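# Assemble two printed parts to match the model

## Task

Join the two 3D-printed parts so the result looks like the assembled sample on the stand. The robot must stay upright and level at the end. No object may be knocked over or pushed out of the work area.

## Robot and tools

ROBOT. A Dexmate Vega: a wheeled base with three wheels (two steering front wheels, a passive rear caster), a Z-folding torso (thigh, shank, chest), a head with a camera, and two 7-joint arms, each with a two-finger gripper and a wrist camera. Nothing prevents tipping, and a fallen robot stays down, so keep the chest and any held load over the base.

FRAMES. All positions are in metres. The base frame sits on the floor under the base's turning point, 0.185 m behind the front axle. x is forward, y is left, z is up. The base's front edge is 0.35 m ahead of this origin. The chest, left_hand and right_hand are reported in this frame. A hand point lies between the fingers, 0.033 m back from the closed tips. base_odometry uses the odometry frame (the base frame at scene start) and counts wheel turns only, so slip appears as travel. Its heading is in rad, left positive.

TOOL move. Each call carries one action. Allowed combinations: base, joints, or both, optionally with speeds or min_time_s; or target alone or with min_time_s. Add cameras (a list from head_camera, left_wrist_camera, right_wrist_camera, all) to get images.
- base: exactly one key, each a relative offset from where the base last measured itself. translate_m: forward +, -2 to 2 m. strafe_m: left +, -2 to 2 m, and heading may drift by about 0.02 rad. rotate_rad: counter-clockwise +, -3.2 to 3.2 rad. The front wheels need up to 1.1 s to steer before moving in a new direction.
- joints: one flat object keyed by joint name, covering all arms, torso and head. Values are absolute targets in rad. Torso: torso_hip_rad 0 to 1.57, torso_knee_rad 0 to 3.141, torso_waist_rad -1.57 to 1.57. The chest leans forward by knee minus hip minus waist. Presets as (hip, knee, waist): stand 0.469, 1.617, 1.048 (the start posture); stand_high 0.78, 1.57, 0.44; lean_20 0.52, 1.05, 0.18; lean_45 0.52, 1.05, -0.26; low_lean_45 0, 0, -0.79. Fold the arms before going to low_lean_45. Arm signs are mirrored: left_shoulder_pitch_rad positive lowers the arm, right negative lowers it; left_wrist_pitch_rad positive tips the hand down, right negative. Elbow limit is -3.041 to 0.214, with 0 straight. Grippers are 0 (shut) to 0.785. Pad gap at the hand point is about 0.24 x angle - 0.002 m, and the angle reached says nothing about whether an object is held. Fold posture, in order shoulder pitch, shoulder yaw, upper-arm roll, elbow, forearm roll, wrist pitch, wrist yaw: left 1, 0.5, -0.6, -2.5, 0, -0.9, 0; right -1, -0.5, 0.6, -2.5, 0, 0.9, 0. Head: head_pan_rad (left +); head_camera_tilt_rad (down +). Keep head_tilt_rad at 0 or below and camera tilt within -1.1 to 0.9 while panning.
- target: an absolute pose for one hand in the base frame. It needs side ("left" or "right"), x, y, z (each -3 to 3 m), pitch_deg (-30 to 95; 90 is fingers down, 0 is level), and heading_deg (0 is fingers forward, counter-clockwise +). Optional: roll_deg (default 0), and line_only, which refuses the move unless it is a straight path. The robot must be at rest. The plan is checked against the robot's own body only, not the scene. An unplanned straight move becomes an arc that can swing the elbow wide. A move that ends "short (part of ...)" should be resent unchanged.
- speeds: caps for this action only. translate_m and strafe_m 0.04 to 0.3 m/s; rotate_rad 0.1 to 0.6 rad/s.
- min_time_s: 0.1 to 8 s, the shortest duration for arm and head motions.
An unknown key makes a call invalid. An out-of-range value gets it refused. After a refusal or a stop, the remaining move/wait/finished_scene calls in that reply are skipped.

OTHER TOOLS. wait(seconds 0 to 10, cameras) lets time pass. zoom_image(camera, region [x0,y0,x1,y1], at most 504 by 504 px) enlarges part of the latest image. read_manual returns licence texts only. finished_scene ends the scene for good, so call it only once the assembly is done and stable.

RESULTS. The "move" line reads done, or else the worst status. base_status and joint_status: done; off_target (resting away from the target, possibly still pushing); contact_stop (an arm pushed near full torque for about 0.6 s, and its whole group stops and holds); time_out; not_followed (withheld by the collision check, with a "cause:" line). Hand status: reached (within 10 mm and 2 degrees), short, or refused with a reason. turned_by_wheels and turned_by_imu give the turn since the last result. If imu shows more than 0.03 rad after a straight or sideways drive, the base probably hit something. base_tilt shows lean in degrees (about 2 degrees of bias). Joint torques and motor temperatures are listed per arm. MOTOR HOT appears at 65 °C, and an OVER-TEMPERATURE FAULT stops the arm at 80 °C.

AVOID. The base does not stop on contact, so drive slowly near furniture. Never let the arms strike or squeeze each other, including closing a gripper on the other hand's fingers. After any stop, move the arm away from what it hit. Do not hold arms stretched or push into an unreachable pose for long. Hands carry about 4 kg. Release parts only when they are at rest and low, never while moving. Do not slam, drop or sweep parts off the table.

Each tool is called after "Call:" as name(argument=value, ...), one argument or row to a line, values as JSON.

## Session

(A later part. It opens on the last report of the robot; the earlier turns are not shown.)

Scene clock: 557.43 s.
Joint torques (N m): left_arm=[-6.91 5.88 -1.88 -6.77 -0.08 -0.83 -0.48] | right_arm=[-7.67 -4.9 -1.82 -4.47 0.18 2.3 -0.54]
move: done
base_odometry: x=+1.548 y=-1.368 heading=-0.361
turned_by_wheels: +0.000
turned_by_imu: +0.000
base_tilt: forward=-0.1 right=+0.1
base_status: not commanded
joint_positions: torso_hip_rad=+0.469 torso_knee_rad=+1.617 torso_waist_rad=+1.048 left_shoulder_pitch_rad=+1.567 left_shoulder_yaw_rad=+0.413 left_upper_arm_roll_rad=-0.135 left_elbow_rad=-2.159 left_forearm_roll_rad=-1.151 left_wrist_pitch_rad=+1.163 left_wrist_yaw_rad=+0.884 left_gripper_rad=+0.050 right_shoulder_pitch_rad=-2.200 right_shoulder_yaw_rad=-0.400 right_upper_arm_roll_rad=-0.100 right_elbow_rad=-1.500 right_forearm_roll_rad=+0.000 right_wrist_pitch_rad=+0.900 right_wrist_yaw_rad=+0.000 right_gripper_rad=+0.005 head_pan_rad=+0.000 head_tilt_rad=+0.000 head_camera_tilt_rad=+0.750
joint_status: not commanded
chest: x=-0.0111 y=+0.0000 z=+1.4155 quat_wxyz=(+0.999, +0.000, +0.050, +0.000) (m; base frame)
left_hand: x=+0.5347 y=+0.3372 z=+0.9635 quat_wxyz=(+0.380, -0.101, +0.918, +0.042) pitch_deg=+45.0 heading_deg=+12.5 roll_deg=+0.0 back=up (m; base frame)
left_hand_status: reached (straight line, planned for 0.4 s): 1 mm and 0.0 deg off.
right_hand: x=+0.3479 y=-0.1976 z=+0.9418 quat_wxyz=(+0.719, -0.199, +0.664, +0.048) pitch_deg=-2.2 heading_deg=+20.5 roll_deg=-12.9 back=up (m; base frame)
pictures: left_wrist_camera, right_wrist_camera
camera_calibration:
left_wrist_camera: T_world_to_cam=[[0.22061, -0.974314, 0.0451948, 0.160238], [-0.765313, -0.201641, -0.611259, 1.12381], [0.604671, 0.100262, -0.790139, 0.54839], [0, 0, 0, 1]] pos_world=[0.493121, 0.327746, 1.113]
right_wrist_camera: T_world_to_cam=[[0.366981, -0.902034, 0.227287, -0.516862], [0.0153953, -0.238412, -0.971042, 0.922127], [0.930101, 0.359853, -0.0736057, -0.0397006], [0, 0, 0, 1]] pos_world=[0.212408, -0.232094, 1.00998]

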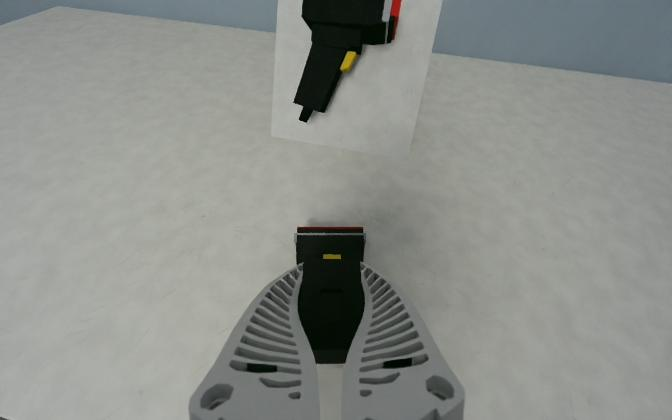

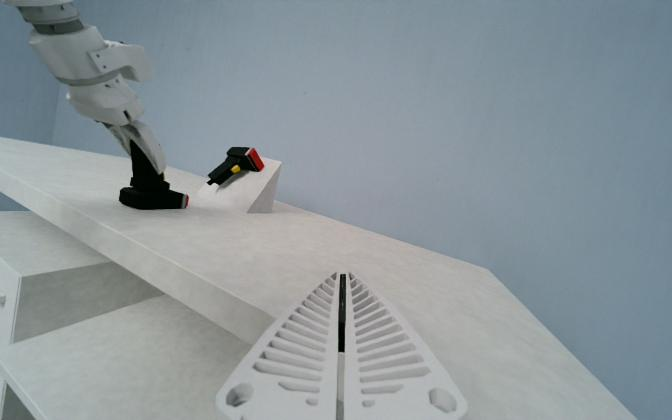

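Call:
move(
  target={"side": "left", "x": 0.5347, "y": 0.3371, "z": 0.9585, "pitch_deg": 45, "heading_deg": 12.5, "roll_deg": 0, "line_only": true},
  cameras=["right_wrist_camera", "left_wrist_camera"],
)

Call:
zoom_image(
  camera="right_wrist_camera",
  region=[105, 130, 195, 215],
)

Call:
zoom_image(
  camera="right_wrist_camera",
  region=[112, 170, 172, 215],
)

Call:
zoom_image(
  camera="left_wrist_camera",
  region=[250, 200, 410, 360],
)

Scene clock: 585.17 s.
Joint torques (N m): left_arm=[-5.15 5.56 -1.67 -5.1 0 -1.33 -0.43] | right_arm=[-8.37 -4.6 -1.76 -4.97 0.19 2.88 -0.29]
move: done
base_odometry: x=+1.548 y=-1.368 heading=-0.361
turned_by_wheels: +0.000
turned_by_imu: +0.000
base_tilt: forward=-0.2 right=+0.0
base_status: not commanded
joint_positions: torso_hip_rad=+0.469 torso_knee_rad=+1.617 torso_waist_rad=+1.048 left_shoulder_pitch_rad=+1.573 left_shoulder_yaw_rad=+0.419 left_upper_arm_roll_rad=-0.127 left_elbow_rad=-2.153 left_forearm_roll_rad=-1.138 left_wrist_pitch_rad=+1.148 left_wrist_yaw_rad=+0.870 left_gripper_rad=+0.050 right_shoulder_pitch_rad=-2.200 right_shoulder_yaw_rad=-0.400 right_upper_arm_roll_rad=-0.100 right_elbow_rad=-1.500 right_forearm_roll_rad=+0.000 right_wrist_pitch_rad=+0.900 right_wrist_yaw_rad=+0.000 right_gripper_rad=+0.005 head_pan_rad=+0.000 head_tilt_rad=+0.000 head_camera_tilt_rad=+0.750
joint_status: not commanded
chest: x=-0.0111 y=+0.0000 z=+1.4155 quat_wxyz=(+0.999, +0.000, +0.050, +0.000) (m; base frame)
left_hand: x=+0.5348 y=+0.3372 z=+0.9596 quat_wxyz=(+0.381, -0.101, +0.918, +0.042) pitch_deg=+45.0 heading_deg=+12.5 roll_deg=+0.0 back=up (m; base frame)
left_hand_status: reached (straight line, planned for 0.3 s): 1 mm and 0.0 deg off.
right_hand: x=+0.3479 y=-0.1976 z=+0.9418 quat_wxyz=(+0.719, -0.199, +0.664, +0.048) pitch_deg=-2.2 heading_deg=+20.5 roll_deg=-12.9 back=up (m; base frame)
pictures: left_wrist_camera, right_wrist_camera
camera_calibration:
left_wrist_camera: T_world_to_cam=[[0.220437, -0.974356, 0.0451502, 0.160568], [-0.765136, -0.201441, -0.611546, 1.12153], [0.604958, 0.100261, -0.78992, 0.544845], [0, 0, 0, 1]] pos_world=[0.493121, 0.327746, 1.109]
right_wrist_camera: T_world_to_cam=[[0.366981, -0.902034, 0.227287, -0.516862], [0.0153953, -0.238412, -0.971042, 0.922127], [0.930101, 0.359853, -0.0736057, -0.0397006], [0, 0, 0, 1]] pos_world=[0.212408, -0.232094, 1.00998]

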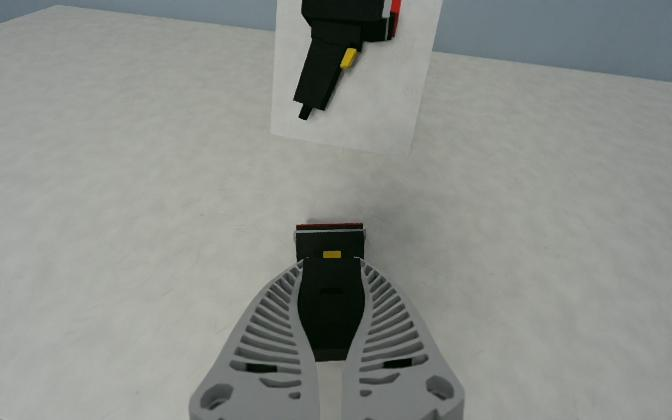

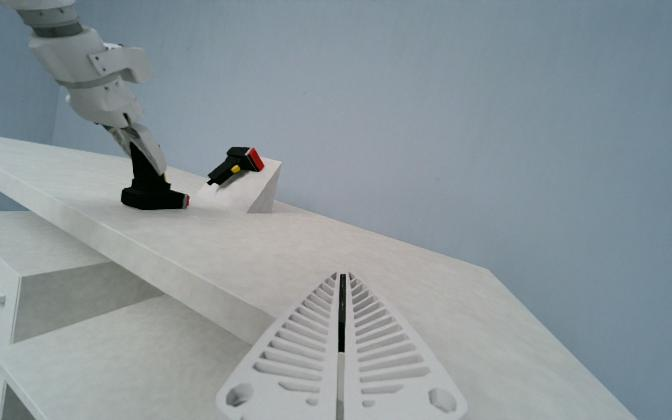

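Scaled by 5.600 from the camera's 672x420 image, which has a finer 960x600 frame.

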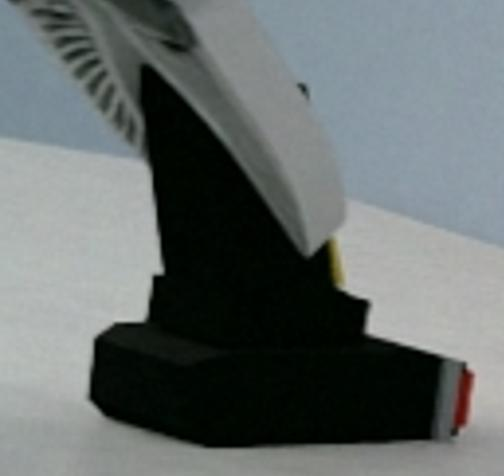

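Scaled by 8.400 from the camera's 672x420 image, which has a finer 960x600 frame.

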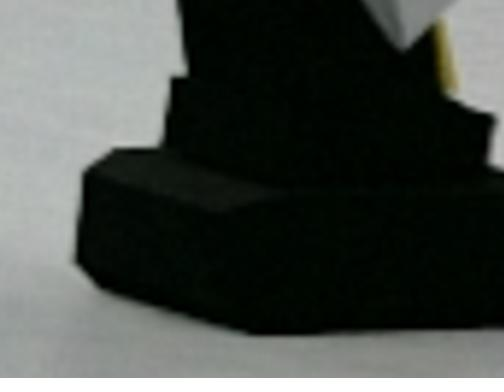

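Scaled by 3.150 from the camera's 672x420 image, which has a finer 960x600 frame.

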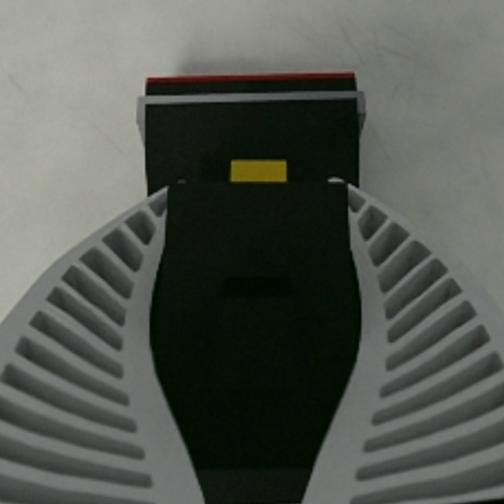

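Call:
move(
  target={"side": "left", "x": 0.5347, "y": 0.3371, "z": 0.9555, "pitch_deg": 45, "heading_deg": 12.5, "roll_deg": 0, "line_only": true},
  cameras=["right_wrist_camera", "left_wrist_camera"],
)

Call:
zoom_image(
  camera="right_wrist_camera",
  region=[105, 130, 195, 215],
)

Call:
zoom_image(
  camera="left_wrist_camera",
  region=[250, 200, 410, 360],
)

Scene clock: 590.93 s.
Joint torques (N m): left_arm=[-3.26 5.58 -1.29 -3.82 -0.08 -0.71 -0.27] | right_arm=[-9.22 -5.95 -1.03 -5.6 0.28 2.47 -0.36]
move: done
base_odometry: x=+1.548 y=-1.368 heading=-0.361
turned_by_wheels: +0.000
turned_by_imu: +0.000
base_tilt: forward=-0.1 right=+0.1
base_status: not commanded
joint_positions: torso_hip_rad=+0.469 torso_knee_rad=+1.617 torso_waist_rad=+1.048 left_shoulder_pitch_rad=+1.577 left_shoulder_yaw_rad=+0.422 left_upper_arm_roll_rad=-0.122 left_elbow_rad=-2.148 left_forearm_roll_rad=-1.128 left_wrist_pitch_rad=+1.136 left_wrist_yaw_rad=+0.860 left_gripper_rad=+0.050 right_shoulder_pitch_rad=-2.200 right_shoulder_yaw_rad=-0.400 right_upper_arm_roll_rad=-0.100 right_elbow_rad=-1.500 right_forearm_roll_rad=+0.000 right_wrist_pitch_rad=+0.900 right_wrist_yaw_rad=+0.000 right_gripper_rad=+0.005 head_pan_rad=+0.000 head_tilt_rad=+0.000 head_camera_tilt_rad=+0.750
joint_status: not commanded
chest: x=-0.0111 y=+0.0000 z=+1.4155 quat_wxyz=(+0.999, +0.000, +0.050, +0.000) (m; base frame)
left_hand: x=+0.5348 y=+0.3372 z=+0.9565 quat_wxyz=(+0.381, -0.101, +0.918, +0.042) pitch_deg=+45.0 heading_deg=+12.5 roll_deg=+0.0 back=up (m; base frame)
left_hand_status: reached (straight line, planned for 0.3 s): 1 mm and 0.0 deg off.
right_hand: x=+0.3479 y=-0.1976 z=+0.9418 quat_wxyz=(+0.719, -0.199, +0.664, +0.048) pitch_deg=-2.2 heading_deg=+20.5 roll_deg=-12.9 back=up (m; base frame)
pictures: left_wrist_camera, right_wrist_camera
camera_calibration:
left_wrist_camera: T_world_to_cam=[[0.220492, -0.974337, 0.0452911, 0.160518], [-0.764895, -0.201535, -0.611817, 1.11985], [0.605243, 0.100258, -0.789702, 0.542016], [0, 0, 0, 1]] pos_world=[0.493121, 0.327746, 1.1059]
right_wrist_camera: T_world_to_cam=[[0.366981, -0.902034, 0.227287, -0.516862], [0.0153953, -0.238412, -0.971042, 0.922127], [0.930101, 0.359853, -0.0736057, -0.0397006], [0, 0, 0, 1]] pos_world=[0.212408, -0.232094, 1.00998]

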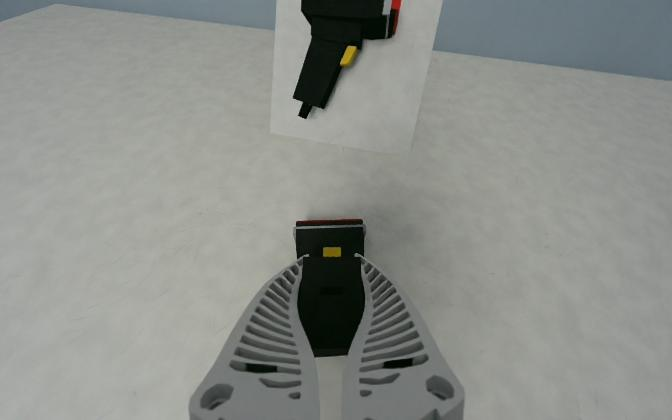

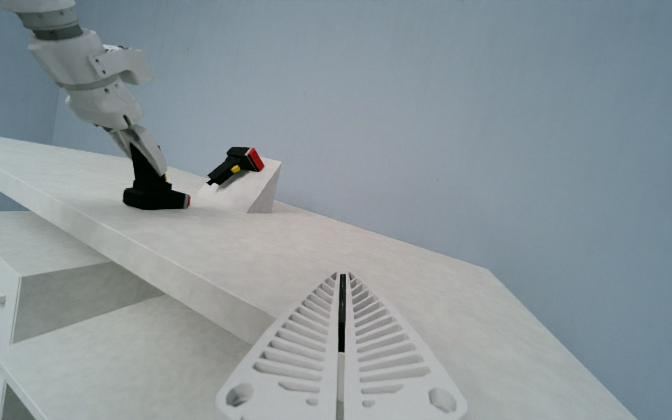

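Scaled by 5.600 from the camera's 672x420 image, which has a finer 960x600 frame.

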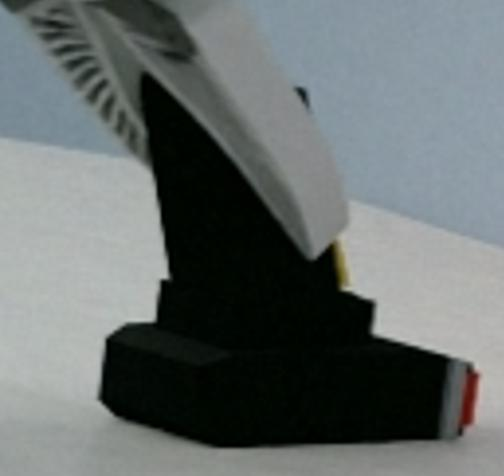

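Scaled by 3.150 from the camera's 672x420 image, which has a finer 960x600 frame.

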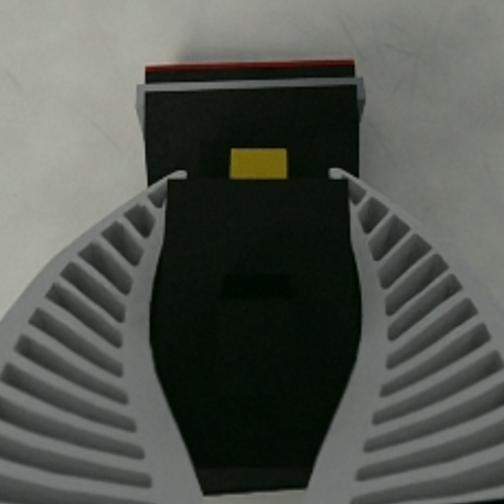

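Call:
move(
  target={"side": "left", "x": 0.5347, "y": 0.3371, "z": 0.9585, "pitch_deg": 45, "heading_deg": 12.5, "roll_deg": 0, "line_only": true},
  cameras=[],
)

Call:
move(
  joints={"left_gripper_rad": 0.2},
  min_time_s=2.5,
  cameras=["right_wrist_camera", "left_wrist_camera"],
)

Call:
zoom_image(
  camera="right_wrist_camera",
  region=[105, 130, 195, 215],
)

Call:
zoom_image(
  camera="left_wrist_camera",
  region=[250, 200, 410, 360],
)

Scene clock: 595.13 s.
Joint torques (N m): left_arm=[-12.79 1.08 -6.78 -6.73 -0.62 0.01 0.31] | right_arm=[-8.23 -5.2 -1.79 -4.33 0.32 2.13 -0.48]
move: done
base_odometry: x=+1.548 y=-1.368 heading=-0.361
turned_by_wheels: +0.000
turned_by_imu: +0.000
base_tilt: forward=-0.1 right=+0.2
base_status: not commanded
joint_positions: torso_hip_rad=+0.469 torso_knee_rad=+1.617 torso_waist_rad=+1.048 left_shoulder_pitch_rad=+1.575 left_shoulder_yaw_rad=+0.420 left_upper_arm_roll_rad=-0.124 left_elbow_rad=-2.150 left_forearm_roll_rad=-1.133 left_wrist_pitch_rad=+1.142 left_wrist_yaw_rad=+0.865 left_gripper_rad=+0.050 right_shoulder_pitch_rad=-2.200 right_shoulder_yaw_rad=-0.400 right_upper_arm_roll_rad=-0.100 right_elbow_rad=-1.500 right_forearm_roll_rad=+0.000 right_wrist_pitch_rad=+0.900 right_wrist_yaw_rad=+0.000 right_gripper_rad=+0.005 head_pan_rad=+0.000 head_tilt_rad=+0.000 head_camera_tilt_rad=+0.750
joint_status: not commanded
chest: x=-0.0112 y=+0.0000 z=+1.4155 quat_wxyz=(+0.999, +0.000, +0.050, +0.000) (m; base frame)
left_hand: x=+0.5346 y=+0.3371 z=+0.9578 quat_wxyz=(+0.380, -0.101, +0.918, +0.042) pitch_deg=+45.0 heading_deg=+12.5 roll_deg=+0.0 back=up (m; base frame)
left_hand_status: reached (straight line, planned for 0.2 s): 1 mm and 0.0 deg off.
right_hand: x=+0.3479 y=-0.1976 z=+0.9418 quat_wxyz=(+0.719, -0.199, +0.664, +0.048) pitch_deg=-2.2 heading_deg=+20.5 roll_deg=-12.9 back=up (m; base frame)
pictures: none
No camera images: "cameras" was empty.

Scene clock: 595.77 s.
Joint torques (N m): left_arm=[-14.86 1.38 -7.33 -8.57 -0.45 -0.77 0.51] | right_arm=[-8.73 -5 -1.04 -3.87 0.26 2.42 -0.32]
move: done
base_odometry: x=+1.548 y=-1.368 heading=-0.361
turned_by_wheels: +0.000
turned_by_imu: +0.000
base_tilt: forward=-0.1 right=+0.1
base_status: not commanded
joint_positions: torso_hip_rad=+0.469 torso_knee_rad=+1.617 torso_waist_rad=+1.048 left_shoulder_pitch_rad=+1.575 left_shoulder_yaw_rad=+0.420 left_upper_arm_roll_rad=-0.125 left_elbow_rad=-2.151 left_forearm_roll_rad=-1.134 left_wrist_pitch_rad=+1.144 left_wrist_yaw_rad=+0.867 left_gripper_rad=+0.200 right_shoulder_pitch_rad=-2.200 right_shoulder_yaw_rad=-0.400 right_upper_arm_roll_rad=-0.100 right_elbow_rad=-1.500 right_forearm_roll_rad=+0.000 right_wrist_pitch_rad=+0.900 right_wrist_yaw_rad=+0.000 right_gripper_rad=+0.005 head_pan_rad=+0.000 head_tilt_rad=+0.000 head_camera_tilt_rad=+0.750
joint_status: all done
chest: x=-0.0112 y=+0.0000 z=+1.4155 quat_wxyz=(+0.999, +0.000, +0.050, +0.000) (m; base frame)
left_hand: x=+0.5346 y=+0.3370 z=+0.9582 quat_wxyz=(+0.380, -0.100, +0.918, +0.042) pitch_deg=+45.0 heading_deg=+12.5 roll_deg=+0.0 back=up (m; base frame)
right_hand: x=+0.3479 y=-0.1976 z=+0.9418 quat_wxyz=(+0.719, -0.199, +0.664, +0.048) pitch_deg=-2.2 heading_deg=+20.5 roll_deg=-12.9 back=up (m; base frame)
pictures: left_wrist_camera, right_wrist_camera
camera_calibration:
left_wrist_camera: T_world_to_cam=[[0.220181, -0.974418, 0.0450634, 0.160718], [-0.765512, -0.20124, -0.611142, 1.12022], [0.604576, 0.100065, -0.790237, 0.544563], [0, 0, 0, 1]] pos_world=[0.492922, 0.327546, 1.1077]
right_wrist_camera: T_world_to_cam=[[0.366959, -0.902034, 0.227324, -0.516895], [0.0154984, -0.23841, -0.971041, 0.922105], [0.930108, 0.359856, -0.0735068, -0.0398016], [0, 0, 0, 1]] pos_world=[0.212408, -0.232094, 1.00998]

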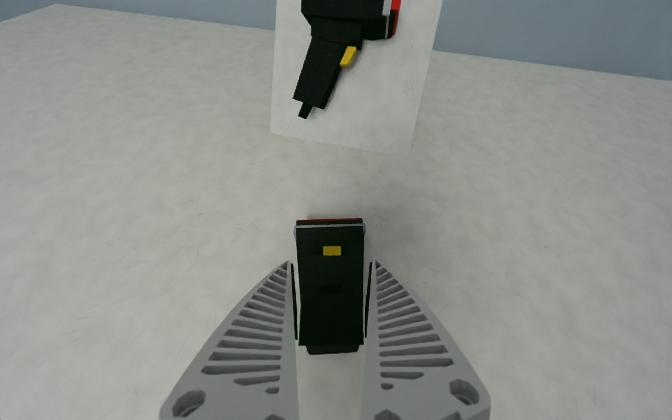

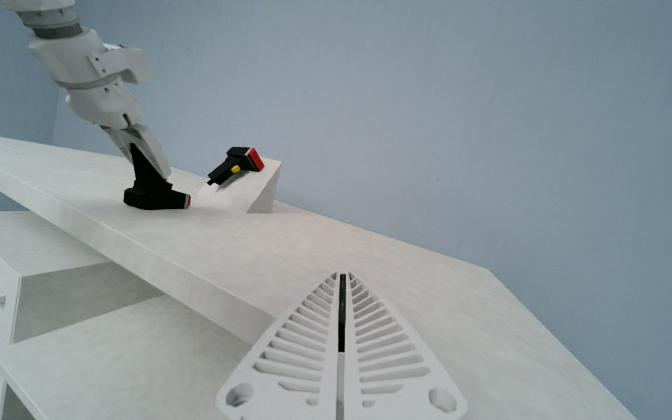

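Scaled by 5.600 from the camera's 672x420 image, which has a finer 960x600 frame.

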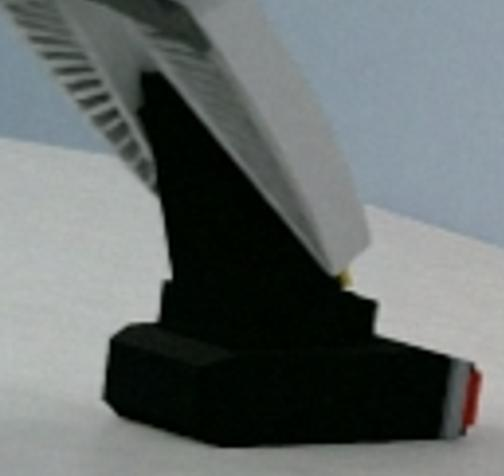

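Scaled by 3.150 from the camera's 672x420 image, which has a finer 960x600 frame.

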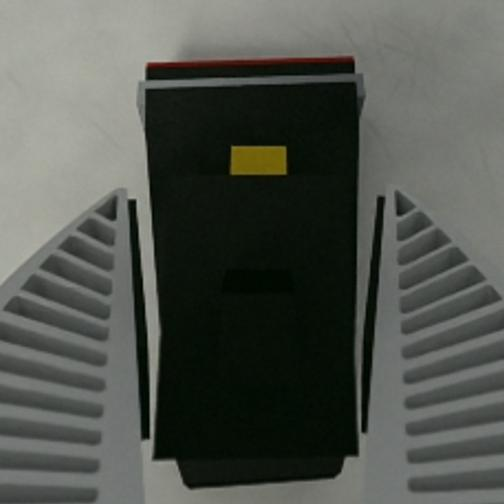

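Call:
move(
  joints={"left_gripper_rad": 0.4},
  cameras=[],
)

Call:
move(
  target={"side": "left", "x": 0.4725, "y": 0.3232, "z": 1.0218, "pitch_deg": 45, "heading_deg": 12.5, "roll_deg": 0, "line_only": true},
  cameras=["all"],
)

Call:
zoom_image(
  camera="right_wrist_camera",
  region=[105, 110, 285, 215],
)

Call:
zoom_image(
  camera="left_wrist_camera",
  region=[240, 0, 460, 300],
)

Scene clock: 600.10 s.
Joint torques (N m): left_arm=[-14.68 0.45 -7.06 -8.12 -0.39 -0.58 0.15] | right_arm=[-8.07 -4.52 -1.81 -4.42 0.27 2.55 -0.29]
move: done
base_odometry: x=+1.548 y=-1.368 heading=-0.361
turned_by_wheels: +0.000
turned_by_imu: +0.000
base_tilt: forward=-0.1 right=+0.0
base_status: not commanded
joint_positions: torso_hip_rad=+0.469 torso_knee_rad=+1.617 torso_waist_rad=+1.048 left_shoulder_pitch_rad=+1.574 left_shoulder_yaw_rad=+0.420 left_upper_arm_roll_rad=-0.125 left_elbow_rad=-2.151 left_forearm_roll_rad=-1.135 left_wrist_pitch_rad=+1.144 left_wrist_yaw_rad=+0.867 left_gripper_rad=+0.400 right_shoulder_pitch_rad=-2.200 right_shoulder_yaw_rad=-0.400 right_upper_arm_roll_rad=-0.100 right_elbow_rad=-1.500 right_forearm_roll_rad=+0.000 right_wrist_pitch_rad=+0.900 right_wrist_yaw_rad=+0.000 right_gripper_rad=+0.005 head_pan_rad=+0.000 head_tilt_rad=+0.000 head_camera_tilt_rad=+0.750
joint_status: all done
chest: x=-0.0112 y=+0.0000 z=+1.4155 quat_wxyz=(+0.999, +0.000, +0.050, +0.000) (m; base frame)
left_hand: x=+0.5346 y=+0.3370 z=+0.9584 quat_wxyz=(+0.380, -0.100, +0.918, +0.042) pitch_deg=+45.0 heading_deg=+12.5 roll_deg=+0.0 back=up (m; base frame)
right_hand: x=+0.3479 y=-0.1976 z=+0.9418 quat_wxyz=(+0.719, -0.199, +0.664, +0.048) pitch_deg=-2.2 heading_deg=+20.5 roll_deg=-12.9 back=up (m; base frame)
pictures: none
No camera images: "cameras" was empty.

Scene clock: 600.40 s.
Joint torques (N m): left_arm=[-14.6 1.58 -6.7 -7.98 -0.4 -0.88 0.13] | right_arm=[-9.44 -4.45 -1.56 -4.89 0.1 2.39 -0.51]
move: refused
base_odometry: x=+1.548 y=-1.368 heading=-0.361
turned_by_wheels: +0.000
turned_by_imu: +0.000
base_tilt: forward=-0.1 right=+0.2
base_status: not commanded
joint_positions: torso_hip_rad=+0.469 torso_knee_rad=+1.617 torso_waist_rad=+1.048 left_shoulder_pitch_rad=+1.574 left_shoulder_yaw_rad=+0.420 left_upper_arm_roll_rad=-0.125 left_elbow_rad=-2.151 left_forearm_roll_rad=-1.135 left_wrist_pitch_rad=+1.144 left_wrist_yaw_rad=+0.867 left_gripper_rad=+0.400 right_shoulder_pitch_rad=-2.200 right_shoulder_yaw_rad=-0.400 right_upper_arm_roll_rad=-0.100 right_elbow_rad=-1.500 right_forearm_roll_rad=+0.000 right_wrist_pitch_rad=+0.900 right_wrist_yaw_rad=+0.000 right_gripper_rad=+0.005 head_pan_rad=+0.000 head_tilt_rad=+0.000 head_camera_tilt_rad=+0.750
joint_status: not commanded
chest: x=-0.0112 y=+0.0000 z=+1.4155 quat_wxyz=(+0.999, +0.000, +0.050, +0.000) (m; base frame)
left_hand: x=+0.5346 y=+0.3370 z=+0.9584 quat_wxyz=(+0.380, -0.100, +0.918, +0.042) pitch_deg=+45.0 heading_deg=+12.5 roll_deg=+0.0 back=up (m; base frame)
left_hand_status: refused: you asked line_only, and the move would not run on a straight line (the straight line was blocked) but on a checked arc of 3.8 s: over the whole arc the hand travels 0.16 m to end 0.09 m from its start, up to 0.06 m off the straight line; left_shoulder_yaw_rad turns most, 1.10 rad; on the way or at its end the hand turns up to 9 deg from its attitude at the start. Nothing moved.
right_hand: x=+0.3479 y=-0.1976 z=+0.9418 quat_wxyz=(+0.719, -0.199, +0.664, +0.048) pitch_deg=-2.2 heading_deg=+20.5 roll_deg=-12.9 back=up (m; base frame)
pictures: head_camera, left_wrist_camera, right_wrist_camera
camera_calibration:
head_camera: T_world_to_cam=[[-0.00439386, -0.998142, 0.0607775, -0.0548172], [-0.756511, -0.0364293, -0.652965, 0.946882], [0.653966, -0.0488479, -0.754945, 1.13025], [0, 0, 0, 1]] pos_world=[-0.0230555, 0.0349889, 1.47489]
left_wrist_camera: T_world_to_cam=[[0.220181, -0.974418, 0.0450634, 0.160714], [-0.765512, -0.20124, -0.611142, 1.12028], [0.604576, 0.100065, -0.790237, 0.544642], [0, 0, 0, 1]] pos_world=[0.492922, 0.327546, 1.1078]
right_wrist_camera: T_world_to_cam=[[0.366959, -0.902034, 0.227324, -0.516895], [0.0154984, -0.23841, -0.971041, 0.922105], [0.930108, 0.359856, -0.0735068, -0.0398016], [0, 0, 0, 1]] pos_world=[0.212408, -0.232094, 1.00998]

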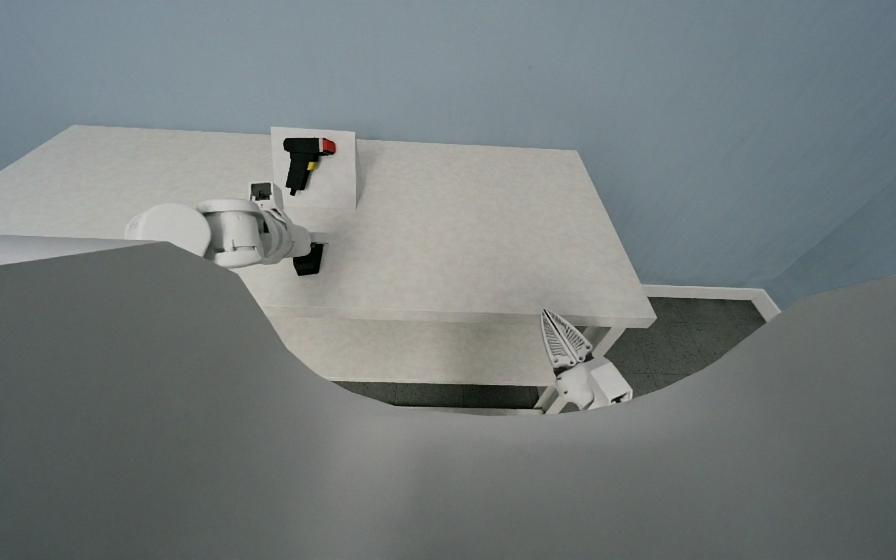

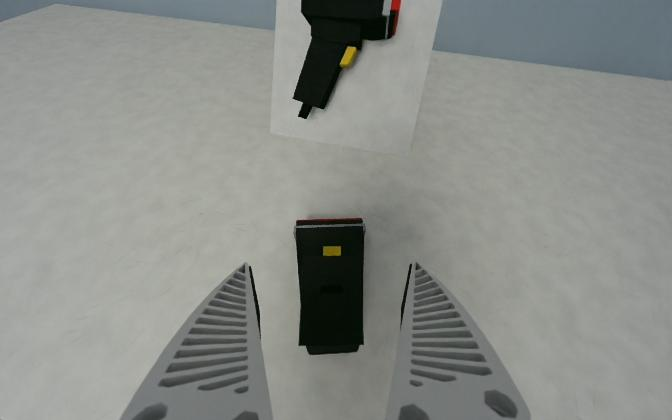

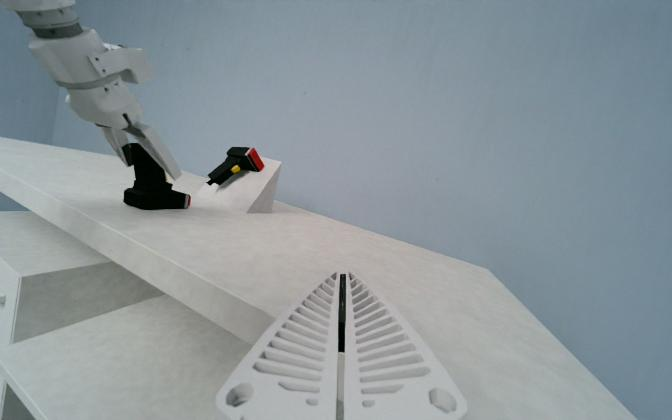

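Scaled by 2.800 from the camera's 672x420 image, which has a finer 960x600 frame.

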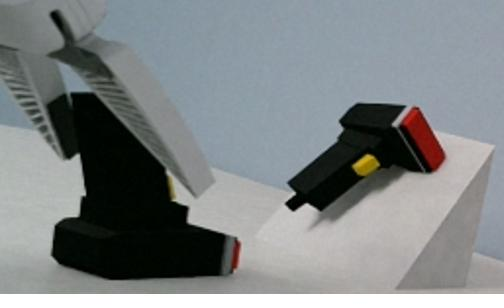

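Scaled by 1.680 from the camera's 672x420 image, which has a finer 960x600 frame.

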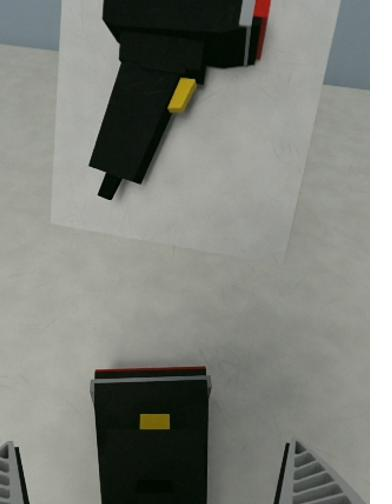

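Call:
move(
  base={"translate_m": -0.14},
  speeds={"translate_m": 0.1},
  cameras=["all"],
)

Call:
zoom_image(
  camera="left_wrist_camera",
  region=[230, 0, 450, 330],
)

Call:
zoom_image(
  camera="head_camera",
  region=[240, 90, 400, 290],
)

Call:
zoom_image(
  camera="right_wrist_camera",
  region=[100, 100, 320, 240],
)

Scene clock: 607.77 s.
Joint torques (N m): left_arm=[-14.52 1.55 -6.91 -8.37 -0.4 -0.72 0.02] | right_arm=[-7.86 -5.29 -1.63 -4.49 0.23 1.98 -0.59]
move: done
base_odometry: x=+1.417 y=-1.319 heading=-0.360
turned_by_wheels: +0.001
turned_by_imu: +0.003
base_tilt: forward=-0.3 right=+0.1
base_status: done
joint_positions: torso_hip_rad=+0.469 torso_knee_rad=+1.617 torso_waist_rad=+1.048 left_shoulder_pitch_rad=+1.574 left_shoulder_yaw_rad=+0.420 left_upper_arm_roll_rad=-0.125 left_elbow_rad=-2.151 left_forearm_roll_rad=-1.135 left_wrist_pitch_rad=+1.144 left_wrist_yaw_rad=+0.867 left_gripper_rad=+0.400 right_shoulder_pitch_rad=-2.200 right_shoulder_yaw_rad=-0.400 right_upper_arm_roll_rad=-0.100 right_elbow_rad=-1.500 right_forearm_roll_rad=+0.000 right_wrist_pitch_rad=+0.900 right_wrist_yaw_rad=+0.000 right_gripper_rad=+0.005 head_pan_rad=+0.000 head_tilt_rad=+0.000 head_camera_tilt_rad=+0.750
joint_status: not commanded
chest: x=-0.0112 y=+0.0000 z=+1.4155 quat_wxyz=(+0.999, +0.000, +0.050, +0.000) (m; base frame)
left_hand: x=+0.5346 y=+0.3370 z=+0.9584 quat_wxyz=(+0.380, -0.100, +0.918, +0.042) pitch_deg=+45.0 heading_deg=+12.5 roll_deg=+0.0 back=up (m; base frame)
right_hand: x=+0.3479 y=-0.1976 z=+0.9418 quat_wxyz=(+0.719, -0.199, +0.664, +0.048) pitch_deg=-2.2 heading_deg=+20.5 roll_deg=-12.9 back=up (m; base frame)
pictures: head_camera, left_wrist_camera, right_wrist_camera
camera_calibration:
head_camera: T_world_to_cam=[[-0.00439307, -0.998142, 0.0607778, -0.0548177], [-0.756561, -0.0364264, -0.652908, 0.946796], [0.653908, -0.0488504, -0.754995, 1.13032], [0, 0, 0, 1]] pos_world=[-0.0230565, 0.034989, 1.47489]
left_wrist_camera: T_world_to_cam=[[0.220184, -0.974417, 0.0450587, 0.160695], [-0.765549, -0.201245, -0.611093, 1.12032], [0.604527, 0.100058, -0.790275, 0.54465], [0, 0, 0, 1]] pos_world=[0.493022, 0.327546, 1.1078]
right_wrist_camera: T_world_to_cam=[[0.36698, -0.902026, 0.227321, -0.516894], [0.0154074, -0.238444, -0.971034, 0.922109], [0.930101, 0.359853, -0.0736063, -0.0397001], [0, 0, 0, 1]] pos_world=[0.212408, -0.232094, 1.00998]

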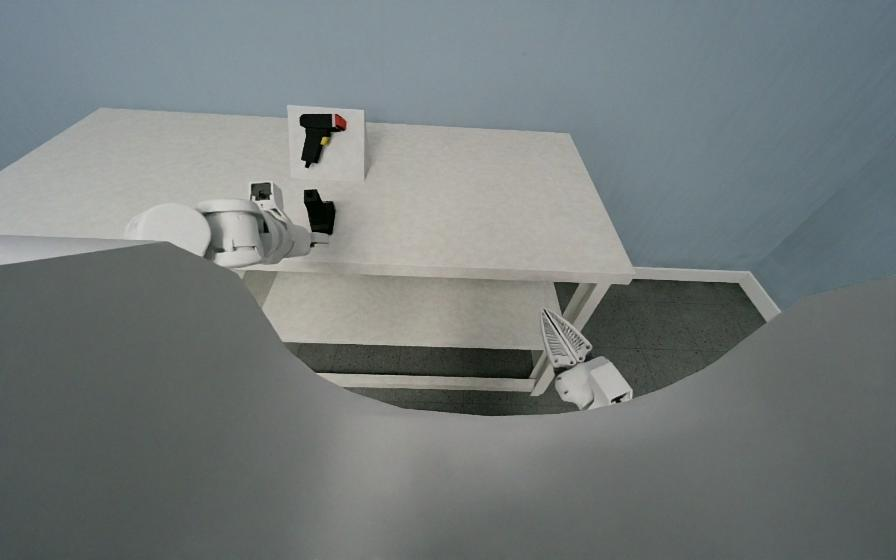

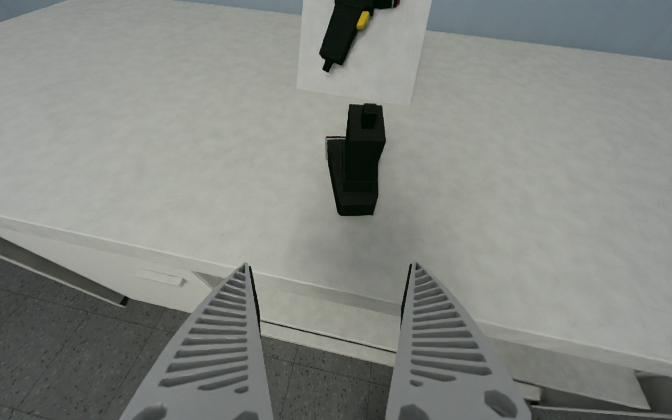

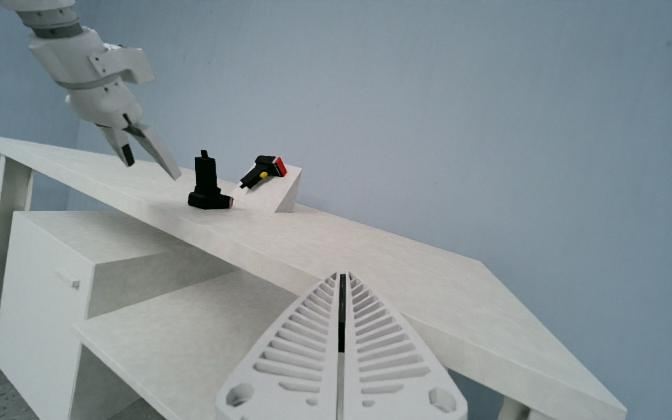

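Scaled by 1.527 from the camera's 672x420 image, which has a finer 960x600 frame.

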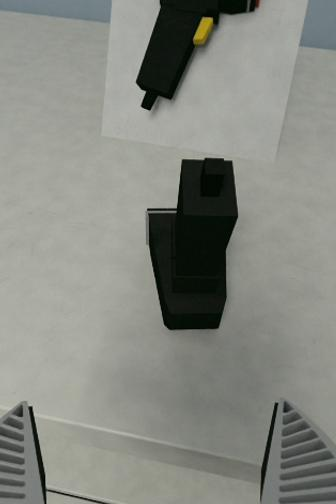

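Scaled by 2.520 from the camera's 896x560 image, which has a finer 960x600 frame.

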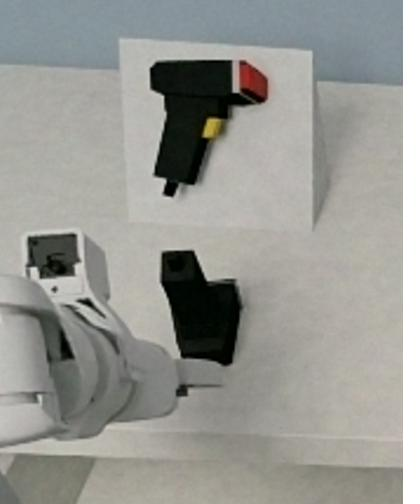

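Scaled by 2.291 from the camera's 672x420 image, which has a finer 960x600 frame.

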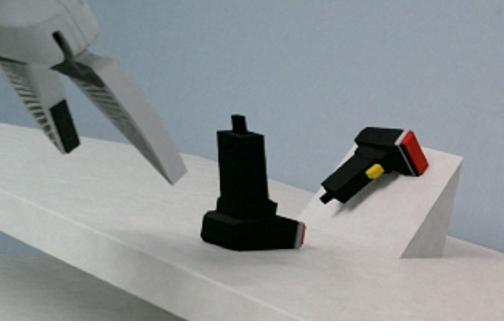

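Call:
zoom_image(
  camera="right_wrist_camera",
  region=[180, 145, 245, 215],
)

Call:
zoom_image(
  camera="left_wrist_camera",
  region=[310, 90, 410, 230],
)

Scaled by 7.200 from the camera's 672x420 image, which has a finer 960x600 frame.

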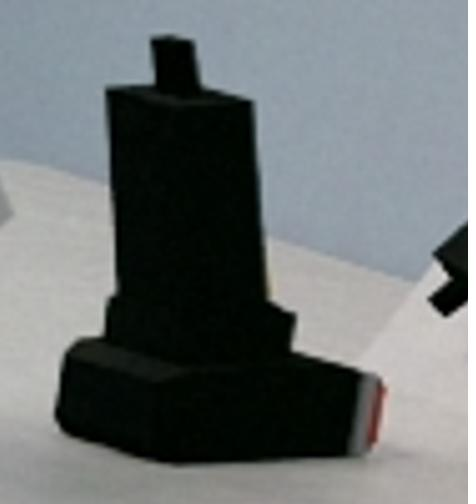

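Scaled by 3.600 from the camera's 672x420 image, which has a finer 960x600 frame.

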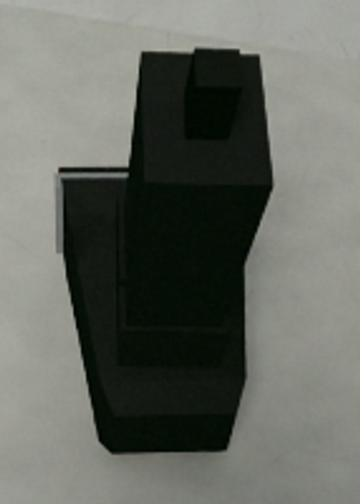

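Call:
zoom_image(
  camera="left_wrist_camera",
  region=[320, 175, 385, 220],
)

Call:
zoom_image(
  camera="left_wrist_camera",
  region=[320, 95, 395, 150],
)

Scaled by 7.754 from the camera's 672x420 image, which has a finer 960x600 frame.

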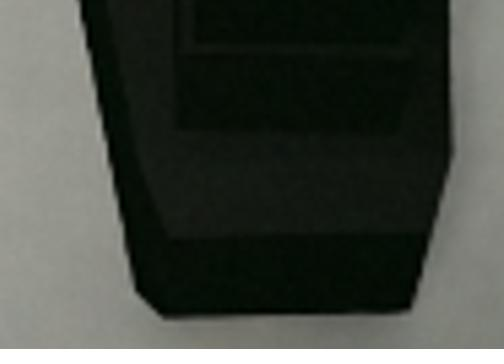

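Scaled by 6.720 from the camera's 672x420 image, which has a finer 960x600 frame.

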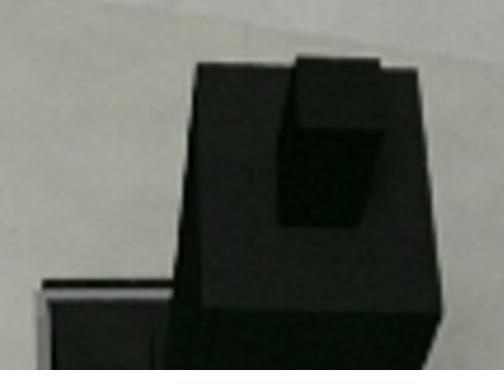

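Call:
zoom_image(
  camera="right_wrist_camera",
  region=[184, 180, 234, 212],
)

Scaled by 10.080 from the camera's 672x420 image, which has a finer 960x600 frame.

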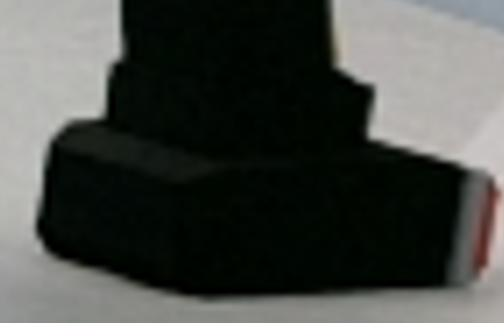

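Call:
finished_scene(
)

The scene is finished: the task was done.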